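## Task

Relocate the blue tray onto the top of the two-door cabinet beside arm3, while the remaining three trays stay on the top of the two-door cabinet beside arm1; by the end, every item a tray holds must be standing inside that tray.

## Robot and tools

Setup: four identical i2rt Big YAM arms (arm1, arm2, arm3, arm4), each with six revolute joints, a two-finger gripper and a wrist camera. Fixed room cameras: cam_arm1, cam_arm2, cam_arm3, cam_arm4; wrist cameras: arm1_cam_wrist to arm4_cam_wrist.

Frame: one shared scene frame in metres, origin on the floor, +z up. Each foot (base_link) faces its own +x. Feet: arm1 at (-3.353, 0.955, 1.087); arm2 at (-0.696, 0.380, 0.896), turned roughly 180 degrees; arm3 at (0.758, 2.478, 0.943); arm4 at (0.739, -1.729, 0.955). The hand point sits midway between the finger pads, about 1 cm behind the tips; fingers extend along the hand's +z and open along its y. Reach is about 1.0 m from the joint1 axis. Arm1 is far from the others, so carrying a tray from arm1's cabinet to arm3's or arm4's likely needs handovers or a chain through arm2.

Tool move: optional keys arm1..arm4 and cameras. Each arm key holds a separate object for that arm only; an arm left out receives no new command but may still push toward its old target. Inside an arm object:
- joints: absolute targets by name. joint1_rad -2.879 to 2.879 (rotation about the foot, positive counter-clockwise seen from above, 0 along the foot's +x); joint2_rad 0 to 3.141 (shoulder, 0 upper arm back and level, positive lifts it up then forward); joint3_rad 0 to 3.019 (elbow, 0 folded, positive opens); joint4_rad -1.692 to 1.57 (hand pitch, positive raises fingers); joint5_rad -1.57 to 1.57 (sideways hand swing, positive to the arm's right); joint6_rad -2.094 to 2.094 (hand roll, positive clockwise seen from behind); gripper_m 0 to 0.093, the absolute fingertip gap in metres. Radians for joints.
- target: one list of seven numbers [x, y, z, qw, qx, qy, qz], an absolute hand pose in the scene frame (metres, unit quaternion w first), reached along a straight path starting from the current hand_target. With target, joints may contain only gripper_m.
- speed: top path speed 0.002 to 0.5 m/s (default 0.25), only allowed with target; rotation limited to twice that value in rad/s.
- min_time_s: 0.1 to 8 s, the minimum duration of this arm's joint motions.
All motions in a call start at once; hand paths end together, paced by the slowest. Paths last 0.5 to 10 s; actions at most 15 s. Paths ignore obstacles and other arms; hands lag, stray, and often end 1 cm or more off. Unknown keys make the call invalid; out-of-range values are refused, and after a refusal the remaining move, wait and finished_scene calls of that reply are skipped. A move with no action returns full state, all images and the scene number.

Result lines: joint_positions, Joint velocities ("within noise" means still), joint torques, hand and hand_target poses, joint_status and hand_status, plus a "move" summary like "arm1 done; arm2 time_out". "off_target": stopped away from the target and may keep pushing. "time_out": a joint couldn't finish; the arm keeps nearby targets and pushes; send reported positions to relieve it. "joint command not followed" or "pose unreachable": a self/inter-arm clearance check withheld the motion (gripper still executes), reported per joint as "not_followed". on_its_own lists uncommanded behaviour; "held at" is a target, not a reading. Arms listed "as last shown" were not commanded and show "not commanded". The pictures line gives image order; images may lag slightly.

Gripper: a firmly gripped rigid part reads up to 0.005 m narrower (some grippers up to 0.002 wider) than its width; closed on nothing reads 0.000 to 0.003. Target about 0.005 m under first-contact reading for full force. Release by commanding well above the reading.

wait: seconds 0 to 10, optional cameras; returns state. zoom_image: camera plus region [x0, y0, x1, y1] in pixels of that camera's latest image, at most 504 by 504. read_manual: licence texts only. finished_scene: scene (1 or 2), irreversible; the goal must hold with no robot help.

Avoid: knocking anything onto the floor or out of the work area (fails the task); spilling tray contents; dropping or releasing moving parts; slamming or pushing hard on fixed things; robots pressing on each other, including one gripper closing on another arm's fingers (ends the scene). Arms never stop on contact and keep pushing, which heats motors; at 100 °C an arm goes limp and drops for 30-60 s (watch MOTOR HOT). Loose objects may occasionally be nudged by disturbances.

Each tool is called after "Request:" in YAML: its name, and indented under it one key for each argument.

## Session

Request:
move:

Request:
zoom_image:
  camera: "cam_arm1"
  region: [230, 180, 430, 290]

Request:
zoom_image:
  camera: "arm1_cam_wrist"
  region: [150, 160, 500, 500]

Request:
zoom_image:
  camera: "cam_arm3"
  region: [100, 140, 400, 440]

Request:
zoom_image:
  camera: "cam_arm2"
  region: [204, 200, 504, 450]

Scene clock: 0.00 s.
Joint torques (N m): no reading
Motor temperatures (°C): arm1=[36 28 29 24 25 25 25] | arm2=[32 31 24 28 23 26 23] | arm3=[26 23 33 26 26 28 23] | arm4=[29 27 29 27 22 25 25]
Heat: arm1: hottest joint1_rad 36 °C; arm2: hottest joint1_rad 32 °C; arm3: hottest joint3_rad 33 °C; arm4: hottest joint1_rad 29 °C.
Joint velocities: within noise
arm1.joint_positions: joint1_rad=+0.860 joint2_rad=+0.621 joint3_rad=+1.528 joint4_rad=-1.270 joint5_rad=-0.192 joint6_rad=-0.636 gripper_m=+0.09396
arm1.joint_status: not commanded
arm1.hand: x=-3.4928 y=+0.7866 z=+1.7072 quat_wxyz=(+0.125, +0.591, +0.569, -0.558) (m; scene frame)
arm1.hand_target: x=-3.4897 y=+0.7898 z=+1.7157 quat_wxyz=(+0.124, +0.586, +0.565, -0.567) (m; scene frame)
arm1.hand_status: not commanded
arm2.joint_positions: joint1_rad=+0.754 joint2_rad=+0.595 joint3_rad=+1.346 joint4_rad=-1.311 joint5_rad=-0.233 joint6_rad=+0.585 gripper_m=+0.09396
arm2.joint_status: not commanded
arm2.hand: x=-0.8283 y=+0.1949 z=+1.4290 quat_wxyz=(-0.386, -0.856, -0.141, +0.314) (m; scene frame)
arm2.hand_target: x=-0.8262 y=+0.1970 z=+1.4393 quat_wxyz=(-0.392, -0.850, -0.142, +0.322) (m; scene frame)
arm2.hand_status: not commanded
arm3.joint_positions: joint1_rad=-0.415 joint2_rad=+0.640 joint3_rad=+1.444 joint4_rad=-1.295 joint5_rad=-0.232 joint6_rad=-0.126 gripper_m=+0.09396
arm3.joint_status: not commanded
arm3.hand: x=+0.9993 y=+2.5240 z=+1.5132 quat_wxyz=(-0.512, +0.127, -0.846, -0.077) (m; scene frame)
arm3.hand_target: x=+0.9965 y=+2.5239 z=+1.5259 quat_wxyz=(-0.524, +0.127, -0.839, -0.076) (m; scene frame)
arm3.hand_status: not commanded
arm4.joint_positions: joint1_rad=+0.385 joint2_rad=+0.628 joint3_rad=+1.385 joint4_rad=-1.571 joint5_rad=-0.065 joint6_rad=-0.063 gripper_m=+0.09396
arm4.joint_status: not commanded
arm4.hand: x=+0.9336 y=-1.7515 z=+1.4482 quat_wxyz=(-0.377, -0.040, -0.925, +0.016) (m; scene frame)
arm4.hand_target: x=+0.9321 y=-1.7512 z=+1.4566 quat_wxyz=(-0.387, -0.040, -0.921, +0.018) (m; scene frame)
arm4.hand_status: not commanded
pictures: arm1_cam_wrist, arm2_cam_wrist, arm3_cam_wrist, arm4_cam_wrist, cam_arm1, cam_arm2, cam_arm3, cam_arm4
camera_calibration:
arm1_cam_wrist: T_world_to_cam=[[-0.808882, 0.331283, 0.485759, -3.91642], [0.105731, 0.894648, -0.43408, 0.410031], [-0.578387, -0.299759, -0.758692, -0.36354], [0, 0, 0, 1]] pos_world=[-3.42154, 0.821636, 1.80461]
arm2_cam_wrist: T_world_to_cam=[[-0.487285, 0.665289, -0.565635, 0.273582], [0.868256, 0.438253, -0.232523, 0.969778], [0.0931961, -0.604421, -0.791195, 1.44846], [0, 0, 0, 1]] pos_world=[-0.843693, 0.268458, 1.52625]
arm3_cam_wrist: T_world_to_cam=[[0.283081, -0.959083, -0.00503636, 2.14474], [-0.858881, -0.251161, -0.446364, 2.17264], [0.426835, 0.130683, -0.894837, 0.724394], [0, 0, 0, 1]] pos_world=[0.949714, 2.508, 1.62881]
arm4_cam_wrist: T_world_to_cam=[[-0.08198, -0.996598, -0.0084992, -1.65579], [-0.983852, 0.082287, -0.158948, 1.29863], [0.159106, -0.00466857, -0.98725, 1.39778], [0, 0, 0, 1]] pos_world=[0.919521, -1.7505, 1.5723]

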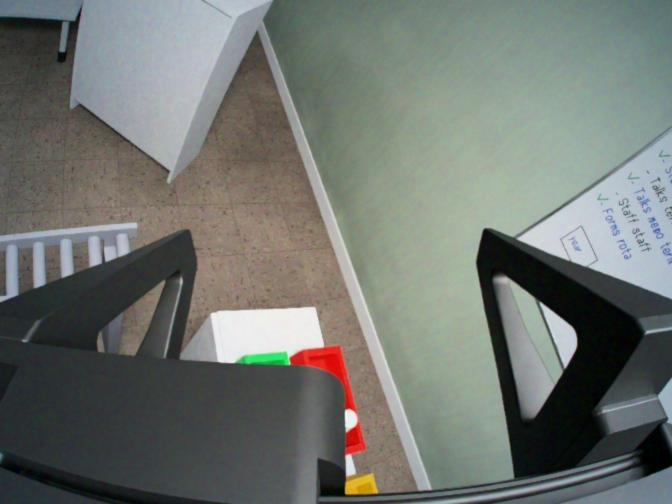

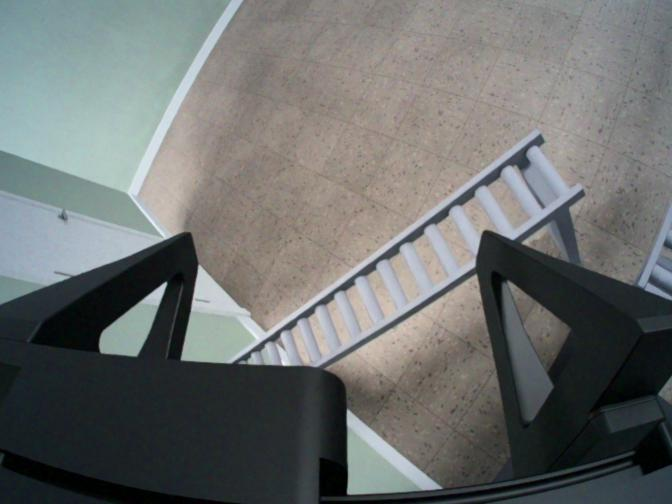

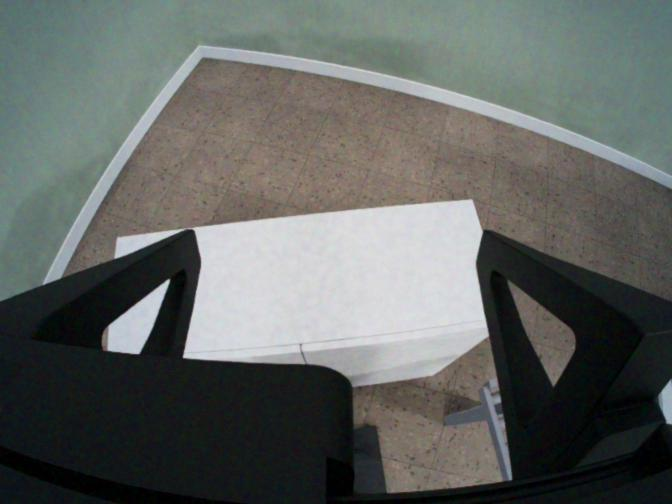

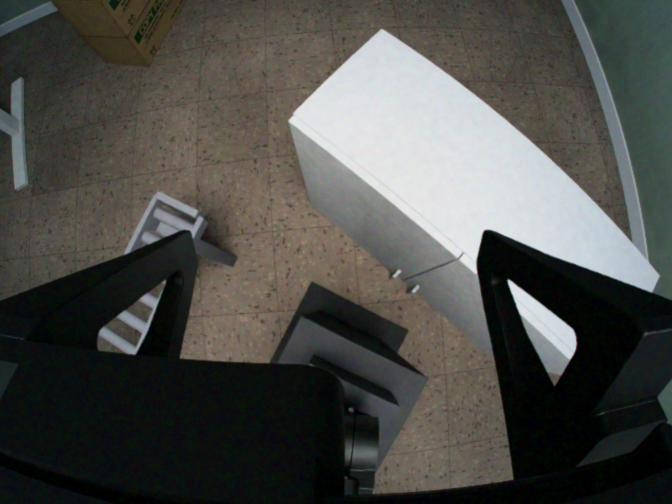

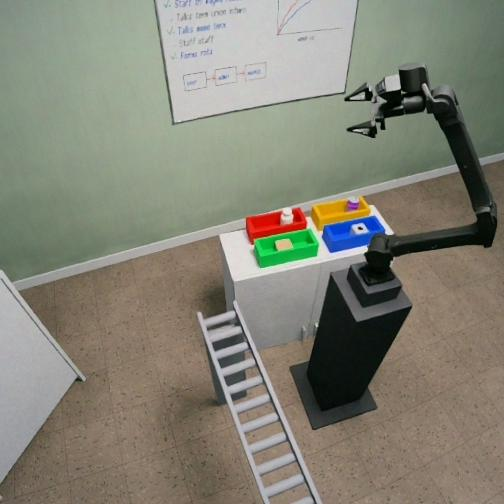

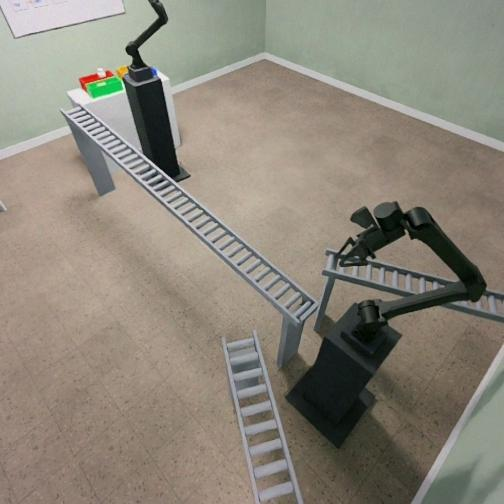

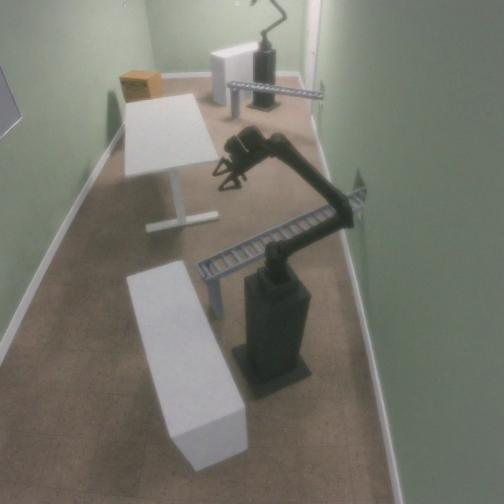

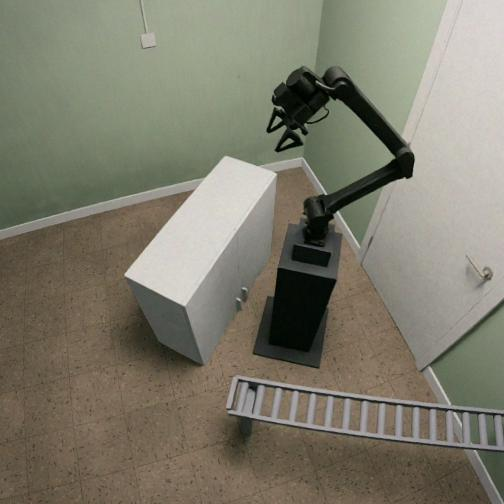

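Scaled by 2.520 from the camera's 504x504 image, which has a finer 720x720 frame.

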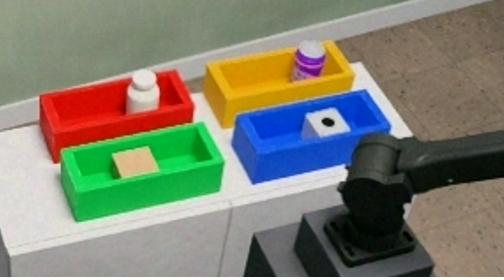

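Scaled by 1.440 from the camera's 672x504 image, which has a finer 960x720 frame.

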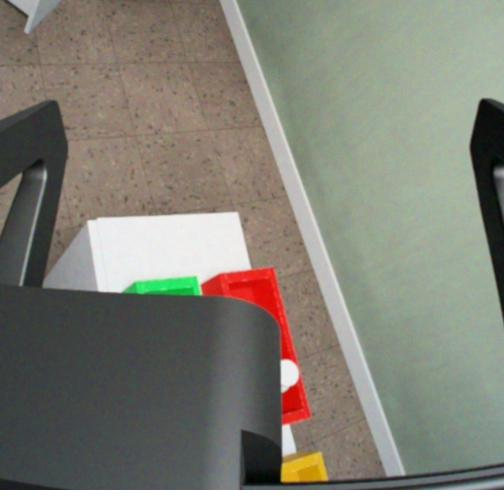

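Scaled by 1.680 from the camera's 504x504 image, which has a finer 720x720 frame.

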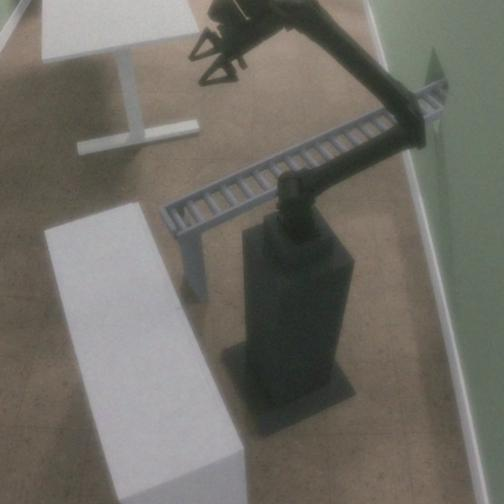

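Scaled by 1.680 from the camera's 504x504 image, which has a finer 720x720 frame.

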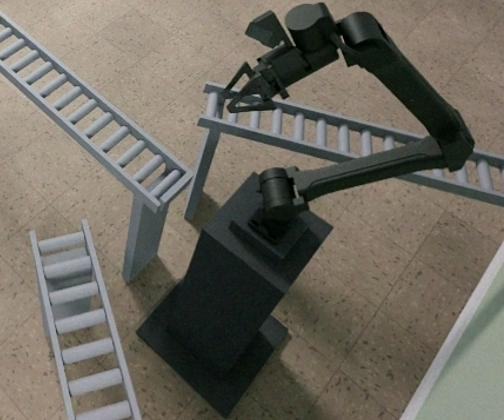

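Request:
move:
  cameras: ["cam_arm1", "arm1_cam_wrist"]

Scene clock: 2.37 s.
Joint torques (N m): arm1=[-0.62 3.08 8.95 1.89 -0.11 0.02] | arm2=[0.56 3.14 11.28 2.02 0.05 -0.12] | arm3=[1.96 0.21 10.14 2.09 -0.13 -0.01] | arm4=[-0.32 2.9 9.55 2.25 -0.03 0.05]
Motor temperatures (°C): arm1=[36 28 29 24 25 25 25] | arm2=[32 31 24 28 23 26 23] | arm3=[26 23 34 26 26 28 23] | arm4=[29 27 29 27 22 25 25]
Heat: arm1: hottest joint1_rad 36 °C; arm2: hottest joint1_rad 32 °C; arm3: hottest joint3_rad 34 °C; arm4: hottest joint1_rad 29 °C.
Joint velocities: within noise
arm1.joint_positions: joint1_rad=+0.860 joint2_rad=+0.621 joint3_rad=+1.528 joint4_rad=-1.270 joint5_rad=-0.192 joint6_rad=-0.636 gripper_m=+0.09396
arm1.joint_status: not commanded
arm1.hand: x=-3.4928 y=+0.7866 z=+1.7072 quat_wxyz=(+0.125, +0.591, +0.569, -0.558) (m; scene frame)
arm1.hand_target: x=-3.4897 y=+0.7898 z=+1.7157 quat_wxyz=(+0.124, +0.586, +0.565, -0.567) (m; scene frame)
arm1.hand_status: not commanded
arm2.joint_positions: joint1_rad=+0.754 joint2_rad=+0.595 joint3_rad=+1.346 joint4_rad=-1.311 joint5_rad=-0.233 joint6_rad=+0.585 gripper_m=+0.09396
arm2.joint_status: not commanded
arm2.hand: x=-0.8283 y=+0.1949 z=+1.4290 quat_wxyz=(-0.386, -0.856, -0.141, +0.314) (m; scene frame)
arm2.hand_target: x=-0.8262 y=+0.1970 z=+1.4393 quat_wxyz=(-0.392, -0.850, -0.142, +0.322) (m; scene frame)
arm2.hand_status: not commanded
arm3.joint_positions: joint1_rad=-0.415 joint2_rad=+0.640 joint3_rad=+1.444 joint4_rad=-1.295 joint5_rad=-0.232 joint6_rad=-0.126 gripper_m=+0.09396
arm3.joint_status: not commanded
arm3.hand: x=+0.9993 y=+2.5240 z=+1.5132 quat_wxyz=(-0.512, +0.127, -0.846, -0.077) (m; scene frame)
arm3.hand_target: x=+0.9965 y=+2.5239 z=+1.5259 quat_wxyz=(-0.524, +0.127, -0.839, -0.076) (m; scene frame)
arm3.hand_status: not commanded
arm4.joint_positions: joint1_rad=+0.385 joint2_rad=+0.628 joint3_rad=+1.385 joint4_rad=-1.571 joint5_rad=-0.065 joint6_rad=-0.063 gripper_m=+0.09396
arm4.joint_status: not commanded
arm4.hand: x=+0.9336 y=-1.7515 z=+1.4482 quat_wxyz=(-0.377, -0.040, -0.925, +0.016) (m; scene frame)
arm4.hand_target: x=+0.9321 y=-1.7512 z=+1.4566 quat_wxyz=(-0.387, -0.040, -0.921, +0.018) (m; scene frame)
arm4.hand_status: not commanded
pictures: arm1_cam_wrist, cam_arm1
camera_calibration:
arm1_cam_wrist: T_world_to_cam=[[-0.808882, 0.331283, 0.485759, -3.91642], [0.105731, 0.894648, -0.43408, 0.410031], [-0.578387, -0.299759, -0.758692, -0.36354], [0, 0, 0, 1]] pos_world=[-3.42154, 0.821636, 1.80461]

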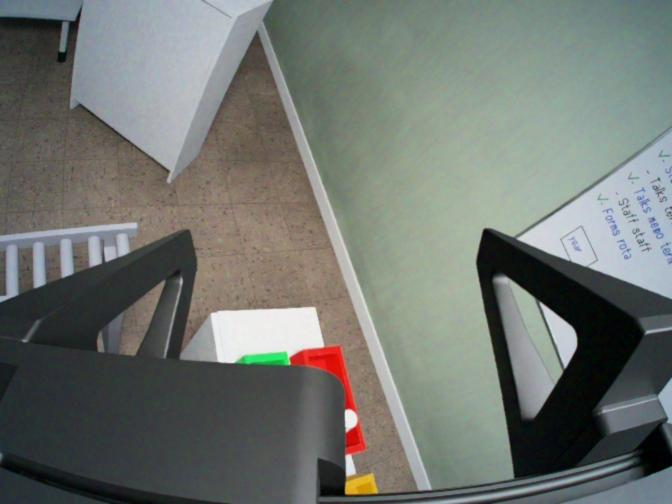

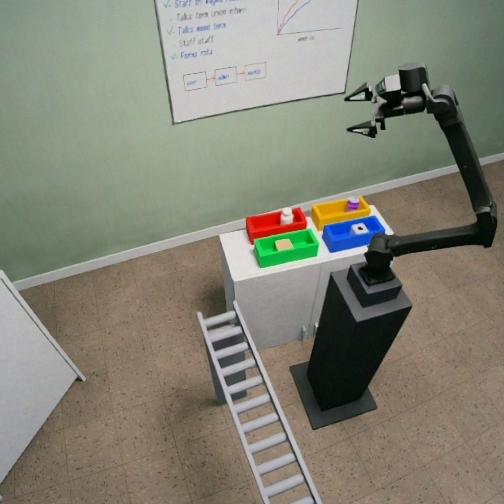

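Request:
zoom_image:
  camera: "cam_arm1"
  region: [210, 180, 410, 300]

Scaled by 2.520 from the camera's 504x504 image, which has a finer 720x720 frame.

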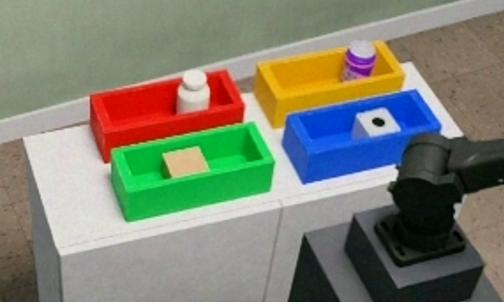

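Request:
move:
  arm1: {"target": [-3.795, 1.165, 1.02, 0.0, -0.6909, 0.7230, 0.0], "speed": 0.35, "joints": {"gripper_m": 0.036}}
  arm2: {"joints": {"joint1_rad": -0.95, "joint4_rad": -1.68, "joint5_rad": 0.0, "joint6_rad": 0.0, "gripper_m": 0.036}, "min_time_s": 3}
  arm3: {"joints": {"joint1_rad": -0.6, "joint4_rad": -1.68, "joint5_rad": 0.0, "joint6_rad": 0.0, "gripper_m": 0.036}, "min_time_s": 2}
  cameras: ["arm1_cam_wrist", "arm2_cam_wrist", "arm3_cam_wrist", "cam_arm3", "cam_arm2"]

Scene clock: 16.20 s.
Joint torques (N m): arm1=[-0.91 -10.05 4.05 0.8 -0.46 0.05] | arm2=[-0.09 3.43 11.03 1.07 0.18 -0.16] | arm3=[0.21 0.5 9.87 1.25 0.08 0.05] | arm4=[-0.21 2.84 9.52 2.26 -0.03 0.06]
Motor temperatures (°C): arm1=[36 28 30 24 25 25 25] | arm2=[32 31 27 28 23 26 22] | arm3=[26 23 35 27 26 28 23] | arm4=[29 27 31 27 22 25 25]
Heat: arm1: hottest joint1_rad 36 °C; arm2: hottest joint1_rad 32 °C; arm3: hottest joint3_rad 35 °C; arm4: hottest joint3_rad 31 °C.
move: arm1 not_followed; arm2 done; arm3 done
Joint velocities: within noise
arm1.joint_positions: joint1_rad=-0.679 joint2_rad=+1.672 joint3_rad=+0.427 joint4_rad=+0.589 joint5_rad=-1.246 joint6_rad=-2.065 gripper_m=+0.03609
arm1.joint_status: all done
arm1.on_its_own: joint1_rad is held at -0.679, not at its first target +0.860; joint2_rad is held at +1.665, not at its first target +0.619; joint3_rad is held at +0.426, not at its first target +1.545; joint4_rad is held at +0.576, not at its first target -1.267; joint5_rad is held at -1.244, not at its first target -0.191; joint6_rad is held at -2.064, not at its first target -0.636
arm1.hand: x=-3.7219 y=+1.0813 z=+1.1405 quat_wxyz=(-0.267, +0.429, +0.645, -0.574) (m; scene frame)
arm1.hand_target: x=-3.7214 y=+1.0810 z=+1.1411 quat_wxyz=(-0.264, +0.431, +0.644, -0.574) (m; scene frame)
arm1.hand_status: not_followed (0.164 m and 160.5 deg from the pose sent, 0.841 m and 179.7 deg at the start; pose on its path clipped on 139 of 159 steps; a joint's target at an end of its range on 124 of 159 steps)
arm2.joint_positions: joint1_rad=-0.940 joint2_rad=+0.595 joint3_rad=+1.346 joint4_rad=-1.667 joint5_rad=-0.002 joint6_rad=+0.008 gripper_m=+0.03609
arm2.joint_status: all done
arm2.hand: x=-0.8001 y=+0.5249 z=+1.3576 quat_wxyz=(+0.133, -0.848, +0.423, +0.291) (m; scene frame)
arm2.hand_target: x=-0.7959 y=+0.5229 z=+1.3643 quat_wxyz=(+0.138, -0.846, +0.423, +0.293) (m; scene frame)
arm2.hand_status: not commanded
arm3.joint_positions: joint1_rad=-0.583 joint2_rad=+0.640 joint3_rad=+1.444 joint4_rad=-1.674 joint5_rad=-0.002 joint6_rad=-0.008 gripper_m=+0.03612
arm3.joint_status: all done
arm3.hand: x=+0.9439 y=+2.4520 z=+1.4387 quat_wxyz=(-0.339, -0.059, -0.939, +0.022) (m; scene frame)
arm3.hand_target: x=+0.9405 y=+2.4489 z=+1.4478 quat_wxyz=(-0.347, -0.071, -0.935, +0.026) (m; scene frame)
arm3.hand_status: not commanded
arm4: as last shown
pictures: arm1_cam_wrist, arm2_cam_wrist, arm3_cam_wrist, cam_arm2, cam_arm3
led back after a hold (arm1 arm): the arm was led back toward your command in small steps, so it may still be short of it.
pose unreachable (arm1 arm): on one or more control steps of this call this arm could not follow its commanded pose, so it was not sent that pose on those steps. On the call's last step it was still not sent that pose. It may still have moved: this result reports where it is.
cause: moving toward the commanded pose would bring two parts of the arm too close to each other (its wrist (the part past joint 4) and its wrist camera, 5 mm apart when it was first held).
camera_calibration:
arm1_cam_wrist: T_world_to_cam=[[-0.243355, 0.0357349, 0.969279, -2.05101], [0.11762, 0.993033, -0.00708, -0.624512], [-0.962779, 0.112284, -0.245862, -3.29876], [0, 0, 0, 1]] pos_world=[-3.60164, 1.06385, 1.17253]
arm2_cam_wrist: T_world_to_cam=[[0.792563, 0.609679, -0.0116254, 0.328419], [0.609201, -0.792491, -0.0288343, 0.946356], [-0.0267927, 0.0157708, -0.999517, 1.45007], [0, 0, 0, 1]] pos_world=[-0.797963, 0.526879, 1.48047]
arm3_cam_wrist: T_world_to_cam=[[-0.137376, -0.990516, 0.0023367, 2.55422], [-0.988203, 0.136893, -0.0686588, 0.700975], [0.0676878, -0.0117412, -0.997637, 1.52691], [0, 0, 0, 1]] pos_world=[0.940242, 2.45196, 1.56547]

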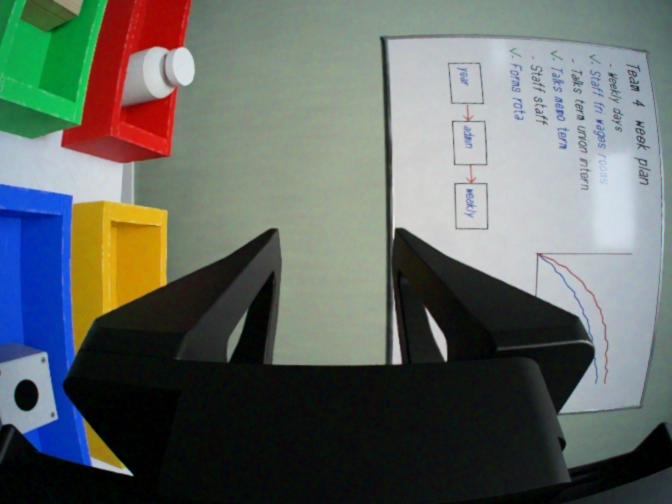

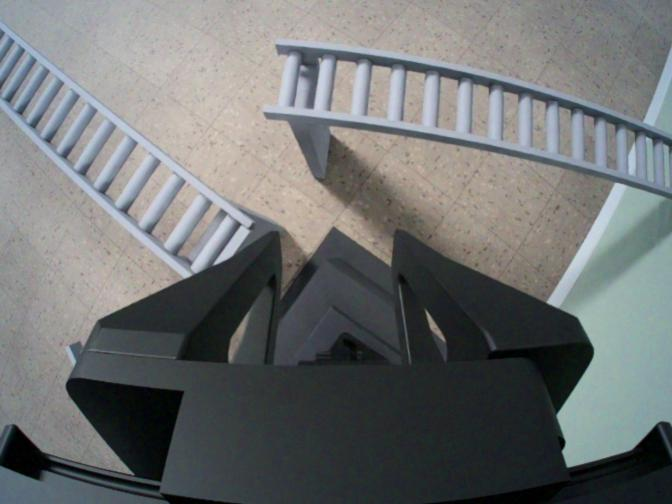

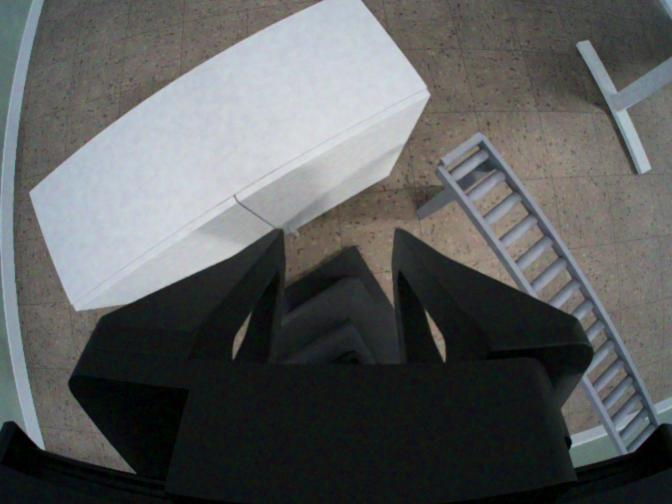

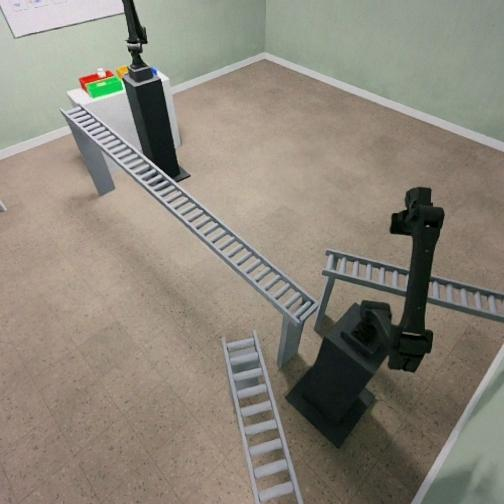

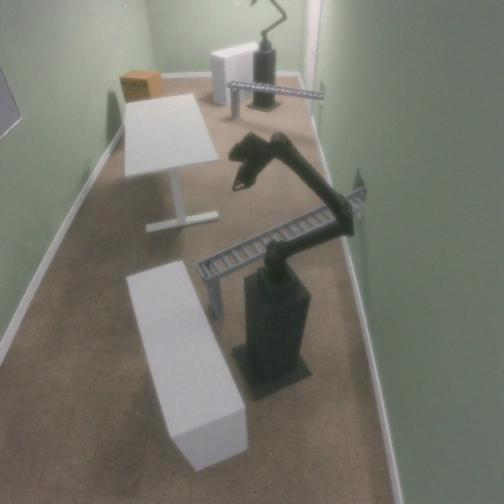

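Request:
zoom_image:
  camera: "arm2_cam_wrist"
  region: [255, 25, 505, 205]

Request:
move:
  arm1: {"joints": {"joint1_rad": -0.345, "joint2_rad": 1.3, "joint3_rad": 1.3, "joint4_rad": -1.2, "joint5_rad": 0.0, "joint6_rad": 1.185}, "min_time_s": 2.5}
  cameras: ["arm1_cam_wrist"]

Scaled by 2.016 from the camera's 672x504 image, which has a finer 960x720 frame.

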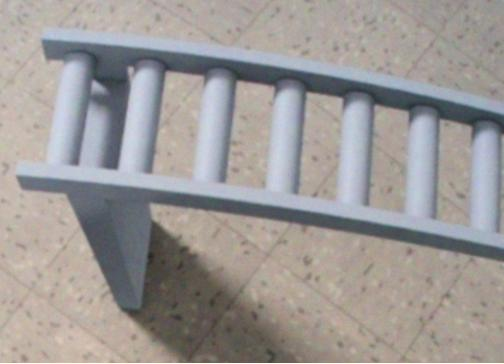

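Scene clock: 23.77 s.
Joint torques (N m): arm1=[0.44 -10.64 14.79 0.28 0.11 0.09] | arm2=[-0.03 3.19 11.03 1.05 0.17 -0.16] | arm3=[0.26 0.32 9.84 1.25 0.07 0.07] | arm4=[-0.15 2.84 9.57 2.24 -0.03 0.05]
Motor temperatures (°C): arm1=[36 29 31 24 25 25 25] | arm2=[32 31 28 28 23 26 22] | arm3=[26 23 36 26 26 28 23] | arm4=[29 27 32 27 22 25 25]
Heat: arm1: hottest joint1_rad 36 °C; arm2: hottest joint1_rad 32 °C; arm3: hottest joint3_rad 36 °C; arm4: hottest joint3_rad 32 °C.
move: arm1 done
Joint velocities: within noise
arm1.joint_positions: joint1_rad=-0.357 joint2_rad=+1.296 joint3_rad=+1.247 joint4_rad=-1.185 joint5_rad=-0.003 joint6_rad=+1.171 gripper_m=+0.03609
arm1.joint_status: all done
arm1.hand: x=-3.7607 y=+1.1500 z=+1.3403 quat_wxyz=(+0.061, +0.683, -0.713, -0.148) (m; scene frame)
arm1.hand_target: x=-3.7719 y=+1.1499 z=+1.3621 quat_wxyz=(+0.068, +0.680, -0.712, -0.163) (m; scene frame)
arm1.hand_status: not commanded
arm2, arm3, arm4: as last shown
pictures: arm1_cam_wrist
camera_calibration:
arm1_cam_wrist: T_world_to_cam=[[0.957458, -0.0302231, -0.286987, 4.01885], [0.11769, -0.867139, 0.483961, 0.794595], [-0.263484, -0.497148, -0.826692, 0.814396], [0, 0, 0, 1]] pos_world=[-3.72681, 1.21536, 1.44206]

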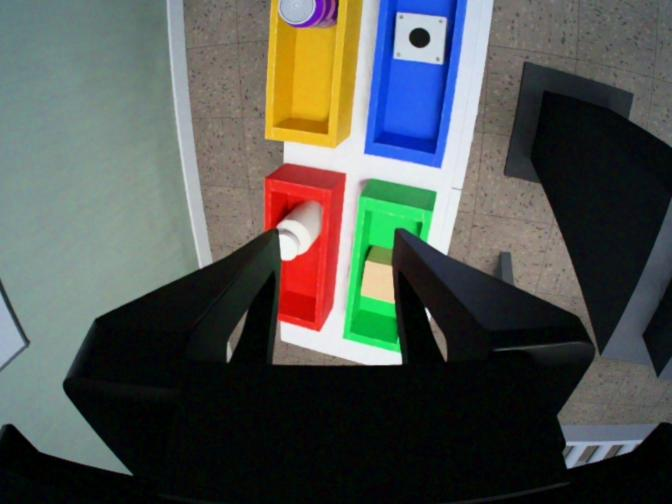

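Request:
zoom_image:
  camera: "arm1_cam_wrist"
  region: [340, 0, 500, 180]

Scaled by 2.800 from the camera's 672x504 image, which has a finer 960x720 frame.

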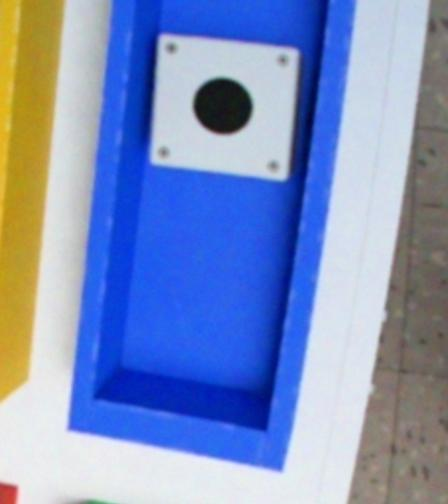

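Request:
move:
  arm1: {"joints": {"joint1_rad": -0.300, "joint2_rad": 2.065, "joint3_rad": 1.277, "joint4_rad": -0.784, "joint5_rad": 0.0, "joint6_rad": 1.295}, "min_time_s": 2.5}
  cameras: ["arm1_cam_wrist"]

Scene clock: 36.30 s.
Joint torques (N m): arm1=[0.44 -16.62 8.9 0.64 0.11 0.12] | arm2=[-0.15 3.14 10.99 1.05 0.19 -0.16] | arm3=[0.38 0.56 9.77 1.31 0.1 0.05] | arm4=[-0.38 3.08 9.57 2.25 -0.03 0.06]
Motor temperatures (°C): arm1=[36 29 33 24 25 25 25] | arm2=[32 31 29 28 23 26 22] | arm3=[26 23 37 26 26 28 23] | arm4=[29 27 33 27 22 25 25]
Heat: arm1: hottest joint1_rad 36 °C; arm2: hottest joint1_rad 32 °C; arm3: hottest joint3_rad 37 °C; arm4: hottest joint3_rad 33 °C.
move: arm1 done
Joint velocities: within noise
arm1.joint_positions: joint1_rad=-0.313 joint2_rad=+2.044 joint3_rad=+1.247 joint4_rad=-0.798 joint5_rad=-0.003 joint6_rad=+1.281 gripper_m=+0.03609
arm1.joint_status: all done
arm1.hand: x=-3.8271 y=+1.1544 z=+0.9946 quat_wxyz=(-0.005, +0.667, -0.744, +0.020) (m; scene frame)
arm1.hand_target: x=-3.8430 y=+1.1542 z=+0.9918 quat_wxyz=(-0.001, +0.667, -0.745, +0.009) (m; scene frame)
arm1.hand_status: not commanded
arm2, arm3, arm4: as last shown
pictures: arm1_cam_wrist
camera_calibration:
arm1_cam_wrist: T_world_to_cam=[[0.992567, -0.11373, 0.0433232, 3.8856], [-0.116019, -0.776718, 0.619071, -0.159578], [-0.0367573, -0.619496, -0.784139, 1.47996], [0, 0, 0, 1]] pos_world=[-3.82083, 1.23479, 1.09095]

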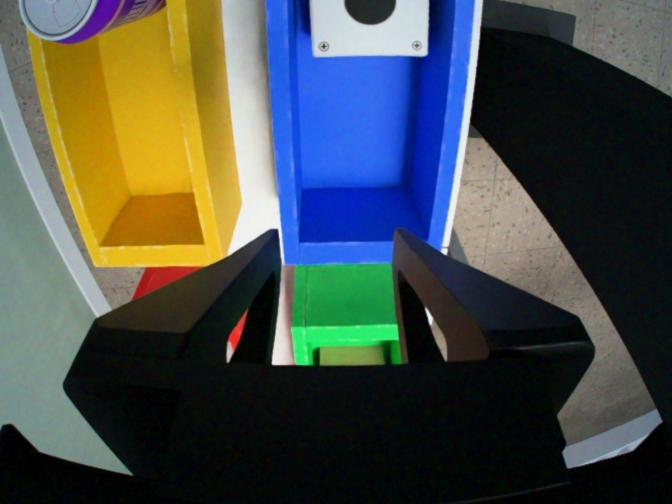

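Request:
move:
  arm1: {"target": [-3.869, 1.162, 0.89, 0.0, -0.6673, 0.7448, 0.0], "speed": 0.12}
  cameras: ["arm1_cam_wrist"]

Scene clock: 41.00 s.
Joint torques (N m): arm1=[0.5 -17.96 8.59 0.66 0.13 0.12] | arm2=[-0.21 3.19 10.97 1.05 0.18 -0.17] | arm3=[0.38 0.56 9.77 1.25 0.09 0.04] | arm4=[-0.26 2.84 9.54 2.24 -0.03 0.06]
Motor temperatures (°C): arm1=[36 29 33 24 25 25 25] | arm2=[32 31 30 28 23 26 22] | arm3=[26 23 37 26 26 28 23] | arm4=[29 27 33 27 22 25 25]
Heat: arm1: hottest joint1_rad 36 °C; arm2: hottest joint1_rad 32 °C; arm3: hottest joint3_rad 37 °C; arm4: hottest joint3_rad 33 °C.
move: arm1 off_target
Joint velocities: within noise
arm1.joint_positions: joint1_rad=-0.308 joint2_rad=+2.275 joint3_rad=+1.340 joint4_rad=-0.640 joint5_rad=+0.003 joint6_rad=+1.287 gripper_m=+0.03609
arm1.joint_status: not commanded
arm1.hand: x=-3.8531 y=+1.1629 z=+0.8985 quat_wxyz=(-0.003, +0.667, -0.745, +0.009) (m; scene frame)
arm1.hand_target: x=-3.8685 y=+1.1617 z=+0.8905 quat_wxyz=(+0.000, +0.667, -0.745, +0.000) (m; scene frame)
arm1.hand_status: off_target (0.018 m and 1.1 deg from the pose sent, 0.113 m and 2.3 deg at the start)
arm2, arm3, arm4: as last shown
pictures: arm1_cam_wrist
camera_calibration:
arm1_cam_wrist: T_world_to_cam=[[0.993092, -0.114554, 0.0254117, 3.93556], [-0.106131, -0.784547, 0.61092, -0.0420643], [-0.0500469, -0.609396, -0.791285, 1.35244], [0, 0, 0, 1]] pos_world=[-3.84515, 1.24201, 0.995857]

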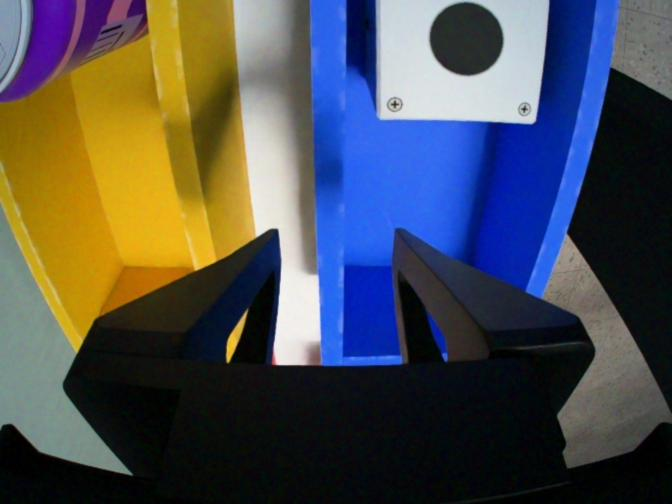

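Request:
move:
  arm1: {"target": [-3.8705, 1.1655, 0.817, 0.0, -0.6673, 0.7448, 0.0], "speed": 0.08, "joints": {"gripper_m": 0.027}}
  cameras: ["arm1_cam_wrist", "cam_arm1"]

Scene clock: 44.23 s.
Joint torques (N m): arm1=[0.21 -19.02 7.46 0.72 0.14 0.09] | arm2=[-0.15 3.19 10.97 1.07 0.19 -0.16] | arm3=[0.03 0.5 9.73 1.21 0.07 0.07] | arm4=[-0.32 2.9 9.54 2.22 -0.03 0.06]
Motor temperatures (°C): arm1=[36 29 33 24 25 24 25] | arm2=[32 31 30 28 23 26 22] | arm3=[26 23 37 26 26 28 23] | arm4=[29 27 33 27 22 25 25]
Heat: arm1: hottest joint1_rad 36 °C; arm2: hottest joint1_rad 32 °C; arm3: hottest joint3_rad 37 °C; arm4: hottest joint3_rad 33 °C.
move: arm1 off_target
Joint velocities: within noise
arm1.joint_positions: joint1_rad=-0.308 joint2_rad=+2.436 joint3_rad=+1.410 joint4_rad=-0.545 joint5_rad=+0.003 joint6_rad=+1.287 gripper_m=+0.02710
arm1.joint_status: all done
arm1.hand: x=-3.8595 y=+1.1651 z=+0.8282 quat_wxyz=(-0.002, +0.667, -0.745, +0.007) (m; scene frame)
arm1.hand_target: x=-3.8699 y=+1.1652 z=+0.8173 quat_wxyz=(+0.000, +0.667, -0.745, +0.000) (m; scene frame)
arm1.hand_status: off_target (0.016 m and 0.9 deg from the pose sent, 0.083 m and 1.1 deg at the start)
arm2, arm3, arm4: as last shown
pictures: arm1_cam_wrist, cam_arm1
camera_calibration:
arm1_cam_wrist: T_world_to_cam=[[0.993189, -0.114604, 0.0210213, 3.94804], [-0.103565, -0.785638, 0.609956, 0.0138889], [-0.0533882, -0.607979, -0.792156, 1.28399], [0, 0, 0, 1]] pos_world=[-3.85116, 1.24401, 0.925656]

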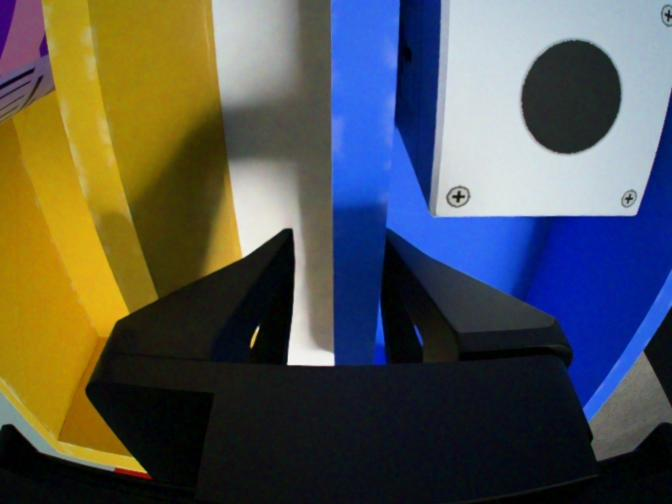

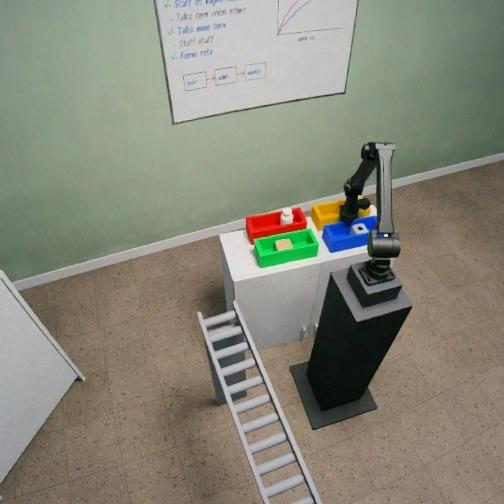

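Request:
move:
  arm1: {"target": [-3.8635, 1.1655, 0.8145, 0.0, -0.6673, 0.7448, 0.0], "speed": 0.04, "joints": {"gripper_m": 0.018}}
  cameras: ["arm1_cam_wrist"]

Scene clock: 46.13 s.
Joint torques (N m): arm1=[-0.15 -19.08 5.87 0.91 0.09 0] | arm2=[-0.15 3.08 11 1.05 0.19 -0.16] | arm3=[0.38 0.56 9.87 1.26 0.08 0.06] | arm4=[-0.32 2.96 9.58 2.22 -0.03 0.06]
Motor temperatures (°C): arm1=[36 29 33 24 25 24 25] | arm2=[32 31 30 28 23 26 22] | arm3=[26 23 37 26 26 28 23] | arm4=[29 27 33 27 22 25 25]
Heat: arm1: hottest joint1_rad 36 °C; arm2: hottest joint1_rad 32 °C; arm3: hottest joint3_rad 37 °C; arm4: hottest joint3_rad 33 °C.
move: arm1 off_target
Joint velocities: within noise
arm1.joint_positions: joint1_rad=-0.308 joint2_rad=+2.436 joint3_rad=+1.410 joint4_rad=-0.534 joint5_rad=+0.004 joint6_rad=+1.287 gripper_m=+0.01811
arm1.joint_status: all done
arm1.hand: x=-3.8618 y=+1.1663 z=+0.8282 quat_wxyz=(+0.000, +0.667, -0.745, +0.002) (m; scene frame)
arm1.hand_target: x=-3.8630 y=+1.1653 z=+0.8147 quat_wxyz=(+0.000, +0.667, -0.745, +0.000) (m; scene frame)
arm1.hand_status: off_target (0.014 m and 0.3 deg from the pose sent, 0.014 m and 0.9 deg at the start)
arm2, arm3, arm4: as last shown
pictures: arm1_cam_wrist
camera_calibration:
arm1_cam_wrist: T_world_to_cam=[[0.993333, -0.11474, 0.0111044, 3.95942], [-0.0978965, -0.788787, 0.606821, 0.042773], [-0.0608678, -0.603863, -0.794761, 1.25306], [0, 0, 0, 1]] pos_world=[-3.85257, 1.24472, 0.925958]

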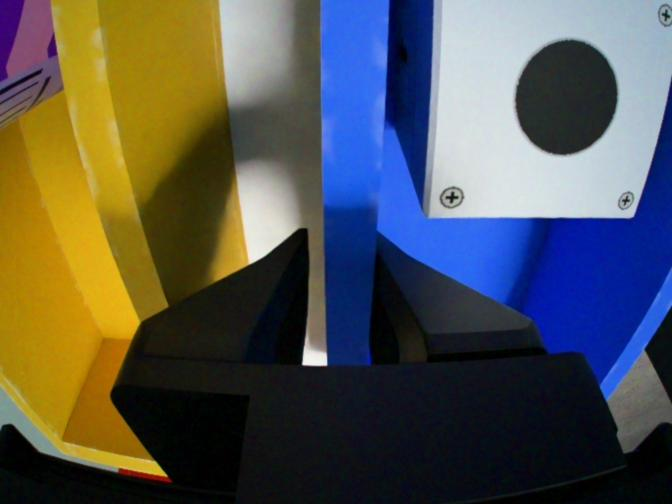

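Request:
move:
  arm1: {"joints": {"gripper_m": 0.003}}
  cameras: []

Request:
move:
  arm1: {"target": [-3.8630, 1.1655, 0.882, 0.0, -0.6673, 0.7448, 0.0], "speed": 0.07}
  cameras: ["arm1_cam_wrist", "cam_arm1"]

Scene clock: 47.10 s.
Joint torques (N m): arm1=[0.15 -18.73 5.9 0.95 0.07 0.01] | arm2=[-0.15 3.08 11 1.09 0.19 -0.16] | arm3=[0.15 0.5 9.83 1.25 0.09 0.05] | arm4=[-0.32 2.9 9.54 2.22 -0.03 0.06]
Motor temperatures (°C): arm1=[36 29 33 24 25 24 25] | arm2=[32 31 30 28 23 26 22] | arm3=[26 23 37 26 26 28 23] | arm4=[29 27 33 27 22 25 25]
Heat: arm1: hottest joint1_rad 36 °C; arm2: hottest joint1_rad 32 °C; arm3: hottest joint3_rad 37 °C; arm4: hottest joint3_rad 33 °C.
move: arm1 off_target
Joint velocities: within noise
arm1.joint_positions: joint1_rad=-0.308 joint2_rad=+2.436 joint3_rad=+1.410 joint4_rad=-0.533 joint5_rad=+0.005 joint6_rad=+1.287 gripper_m=+0.01062
arm1.joint_status: gripper_m off_target (ended at +0.01066, target +0.00300)
arm1.hand: x=-3.8620 y=+1.1665 z=+0.8282 quat_wxyz=(+0.000, +0.667, -0.745, +0.002) (m; scene frame)
arm1.hand_target: x=-3.8630 y=+1.1653 z=+0.8147 quat_wxyz=(+0.000, +0.667, -0.745, +0.000) (m; scene frame)
arm1.hand_status: not commanded
arm2, arm3, arm4: as last shown
pictures: none
No camera images: "cameras" was empty.

Scene clock: 48.93 s.
Joint torques (N m): arm1=[0.03 -23.88 4.85 -0.36 0.22 0] | arm2=[-0.21 3.19 11.06 1.06 0.19 -0.16] | arm3=[0.26 0.62 9.83 1.18 0.06 0.07] | arm4=[-0.32 2.96 9.55 2.26 -0.04 0.05]
Motor temperatures (°C): arm1=[36 29 33 24 25 24 25] | arm2=[32 31 30 28 23 26 22] | arm3=[26 23 37 26 26 28 23] | arm4=[29 27 33 27 22 25 25]
Heat: arm1: hottest joint1_rad 36 °C; arm2: hottest joint1_rad 32 °C; arm3: hottest joint3_rad 37 °C; arm4: hottest joint3_rad 33 °C.
move: arm1 off_target
Joint velocities: within noise
arm1.joint_positions: joint1_rad=-0.308 joint2_rad=+2.352 joint3_rad=+1.372 joint4_rad=-0.586 joint5_rad=+0.001 joint6_rad=+1.287 gripper_m=+0.01062
arm1.joint_status: not commanded
arm1.hand: x=-3.8584 y=+1.1645 z=+0.8647 quat_wxyz=(+0.000, +0.667, -0.745, +0.006) (m; scene frame)
arm1.hand_target: x=-3.8630 y=+1.1655 z=+0.8816 quat_wxyz=(+0.000, +0.667, -0.745, +0.000) (m; scene frame)
arm1.hand_status: off_target (0.018 m and 0.7 deg from the pose sent, 0.054 m and 0.2 deg at the start)
arm2, arm3: as last shown
arm4.joint_positions: joint1_rad=+0.385 joint2_rad=+0.628 joint3_rad=+1.385 joint4_rad=-1.571 joint5_rad=-0.065 joint6_rad=-0.063 gripper_m=+0.09396
arm4.joint_status: not commanded
arm4.hand: x=+0.9336 y=-1.7515 z=+1.4482 quat_wxyz=(-0.377, -0.040, -0.925, +0.016) (m; scene frame)
arm4.hand_target: x=+0.9321 y=-1.7512 z=+1.4566 quat_wxyz=(-0.387, -0.040, -0.921, +0.018) (m; scene frame)
arm4.hand_status: not commanded
pictures: arm1_cam_wrist, cam_arm1
camera_calibration:
arm1_cam_wrist: T_world_to_cam=[[0.993184, -0.115392, 0.0164421, 3.95098], [-0.101363, -0.785433, 0.610591, -0.001068], [-0.057543, -0.608095, -0.791776, 1.2964], [0, 0, 0, 1]] pos_world=[-3.84956, 1.24341, 0.96215]

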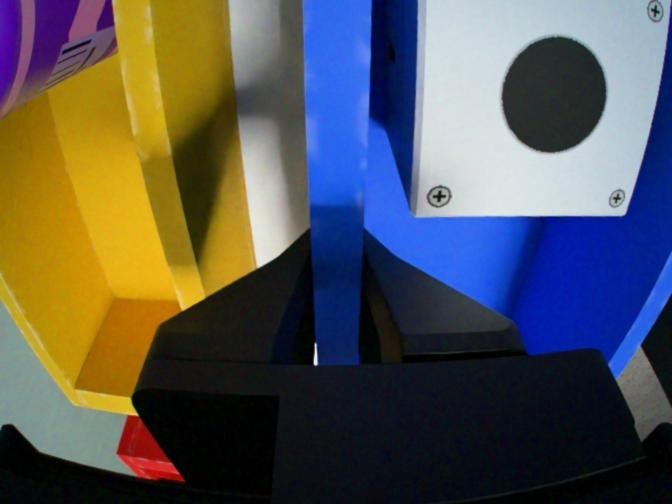

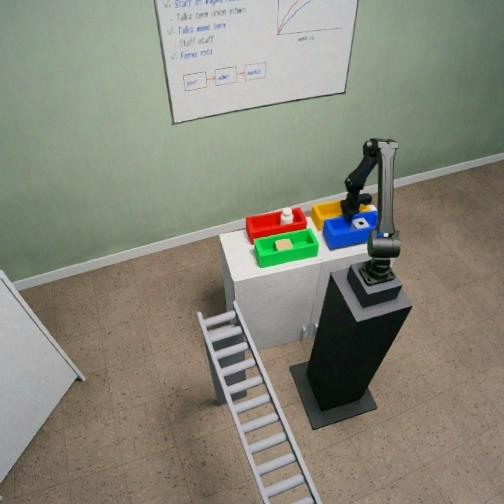

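Request:
zoom_image:
  camera: "cam_arm1"
  region: [300, 190, 420, 260]

Scaled by 4.200 from the camera's 504x504 image, which has a finer 720x720 frame.

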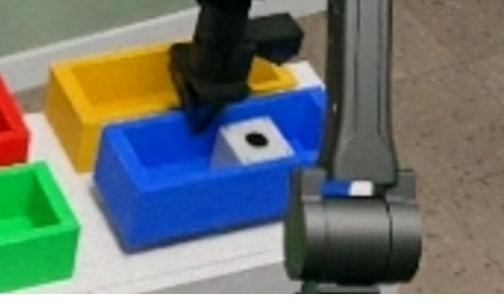

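Request:
move:
  arm1: {"target": [-3.855, 1.163, 1.05, 0.0, -0.6673, 0.7448, 0.0], "speed": 0.15}
  cameras: ["cam_arm1"]

Scene clock: 54.50 s.
Joint torques (N m): arm1=[-0.26 -21.83 7.62 -0.44 0.21 0] | arm2=[-0.26 3.14 11.02 1.06 0.18 -0.16] | arm3=[0.21 0.09 9.76 1.17 0.07 0.06] | arm4=[-0.21 2.96 9.55 2.25 -0.03 0.05]
Motor temperatures (°C): arm1=[36 30 33 24 25 24 26] | arm2=[31 31 31 28 23 26 22] | arm3=[26 23 38 26 25 28 23] | arm4=[29 27 33 27 22 25 25]
Heat: arm1: hottest joint1_rad 36 °C; arm2: hottest joint1_rad 31 °C; arm3: hottest joint3_rad 38 °C; arm4: hottest joint3_rad 33 °C.
move: arm1 off_target
Joint velocities: within noise
arm1.joint_positions: joint1_rad=-0.308 joint2_rad=+2.016 joint3_rad=+1.331 joint4_rad=-0.887 joint5_rad=+0.000 joint6_rad=+1.287 gripper_m=+0.01062
arm1.joint_status: not commanded
arm1.hand: x=-3.8524 y=+1.1630 z=+1.0321 quat_wxyz=(-0.001, +0.667, -0.745, +0.008) (m; scene frame)
arm1.hand_target: x=-3.8550 y=+1.1630 z=+1.0496 quat_wxyz=(+0.000, +0.667, -0.745, +0.000) (m; scene frame)
arm1.hand_status: off_target (0.018 m and 1.0 deg from the pose sent, 0.185 m and 0.7 deg at the start)
arm2.joint_positions: joint1_rad=-0.940 joint2_rad=+0.595 joint3_rad=+1.346 joint4_rad=-1.667 joint5_rad=-0.002 joint6_rad=+0.008 gripper_m=+0.03609
arm2.joint_status: not commanded
arm2.hand: x=-0.8001 y=+0.5249 z=+1.3576 quat_wxyz=(+0.133, -0.848, +0.423, +0.291) (m; scene frame)
arm2.hand_target: x=-0.7959 y=+0.5229 z=+1.3643 quat_wxyz=(+0.138, -0.846, +0.423, +0.293) (m; scene frame)
arm2.hand_status: not commanded
arm3.joint_positions: joint1_rad=-0.583 joint2_rad=+0.640 joint3_rad=+1.444 joint4_rad=-1.674 joint5_rad=-0.002 joint6_rad=-0.008 gripper_m=+0.03612
arm3.joint_status: not commanded
arm3.hand: x=+0.9439 y=+2.4520 z=+1.4387 quat_wxyz=(-0.339, -0.059, -0.939, +0.022) (m; scene frame)
arm3.hand_target: x=+0.9405 y=+2.4489 z=+1.4478 quat_wxyz=(-0.347, -0.071, -0.935, +0.026) (m; scene frame)
arm3.hand_status: not commanded
arm4: as last shown
pictures: cam_arm1

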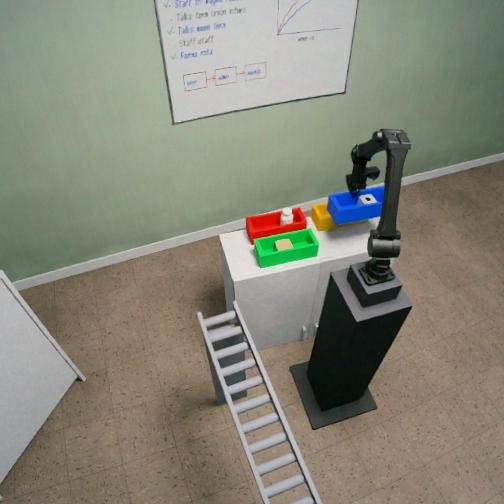

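Request:
zoom_image:
  camera: "cam_arm1"
  region: [290, 170, 410, 260]

Scaled by 4.200 from the camera's 504x504 image, which has a finer 720x720 frame.

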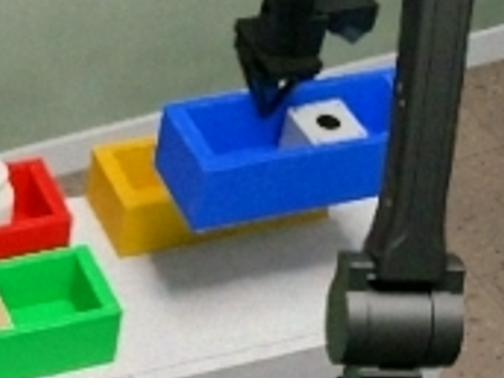

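Request:
move:
  arm1: {"joints": {"joint1_rad": 2.028, "joint2_rad": 2.074, "joint3_rad": 1.465, "joint4_rad": -0.962, "joint5_rad": 0.0, "joint6_rad": -1.173}, "min_time_s": 5}
  cameras: ["cam_arm1", "arm1_cam_wrist"]

Scene clock: 60.80 s.
Joint torques (N m): arm1=[-1.79 -20.13 13.98 -0.12 -0.17 -0.13] | arm2=[-0.21 3.19 10.99 1.05 0.2 -0.16] | arm3=[0.21 0.5 9.81 1.28 0.07 0.07] | arm4=[-0.26 2.84 9.57 2.25 -0.03 0.05]
Motor temperatures (°C): arm1=[36 30 34 24 25 24 26] | arm2=[31 31 31 28 23 26 22] | arm3=[26 23 38 26 25 28 23] | arm4=[28 27 34 27 22 25 25]
Heat: arm1: hottest joint1_rad 36 °C; arm2: hottest joint1_rad 31 °C; arm3: hottest joint3_rad 38 °C; arm4: hottest joint3_rad 34 °C.
move: arm1 done
Joint velocities: within noise
arm1.joint_positions: joint1_rad=+2.037 joint2_rad=+2.078 joint3_rad=+1.388 joint4_rad=-0.955 joint5_rad=+0.001 joint6_rad=-1.157 gripper_m=+0.01063
arm1.joint_status: all done
arm1.hand: x=-3.1515 y=+0.4520 z=+1.0328 quat_wxyz=(-0.009, +0.016, +0.999, +0.029) (m; scene frame)
arm1.hand_target: x=-3.1433 y=+0.4172 z=+1.0582 quat_wxyz=(+0.006, +0.013, +1.000, -0.005) (m; scene frame)
arm1.hand_status: not commanded
arm2, arm3, arm4: as last shown
pictures: arm1_cam_wrist, cam_arm1
camera_calibration:
arm1_cam_wrist: T_world_to_cam=[[-0.0380129, -0.998062, -0.0492574, 0.380947], [-0.785512, -0.000624394, 0.618846, -3.11092], [-0.617678, 0.0622164, -0.783966, -1.03943], [0, 0, 0, 1]] pos_world=[-3.07122, 0.442936, 1.12907]

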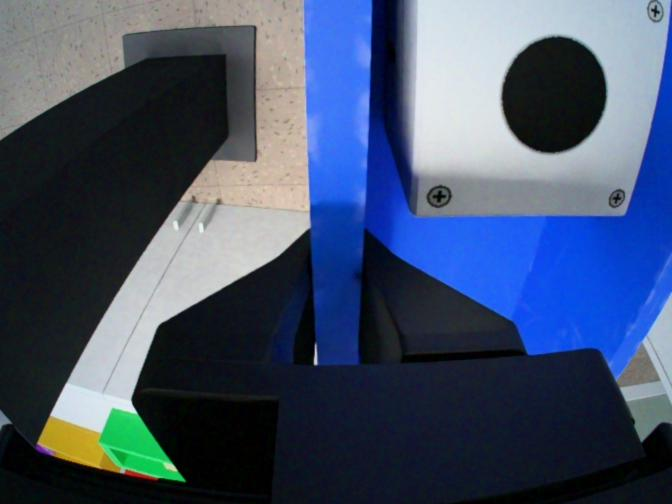

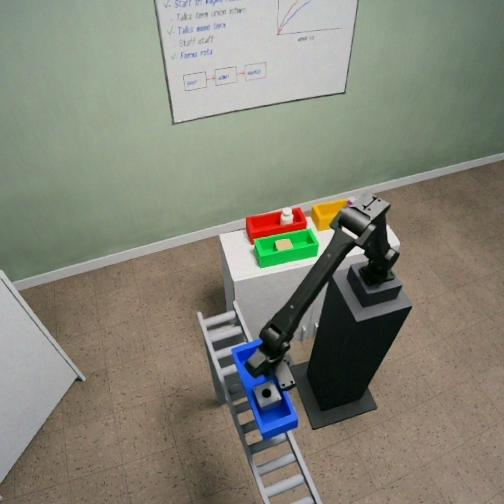

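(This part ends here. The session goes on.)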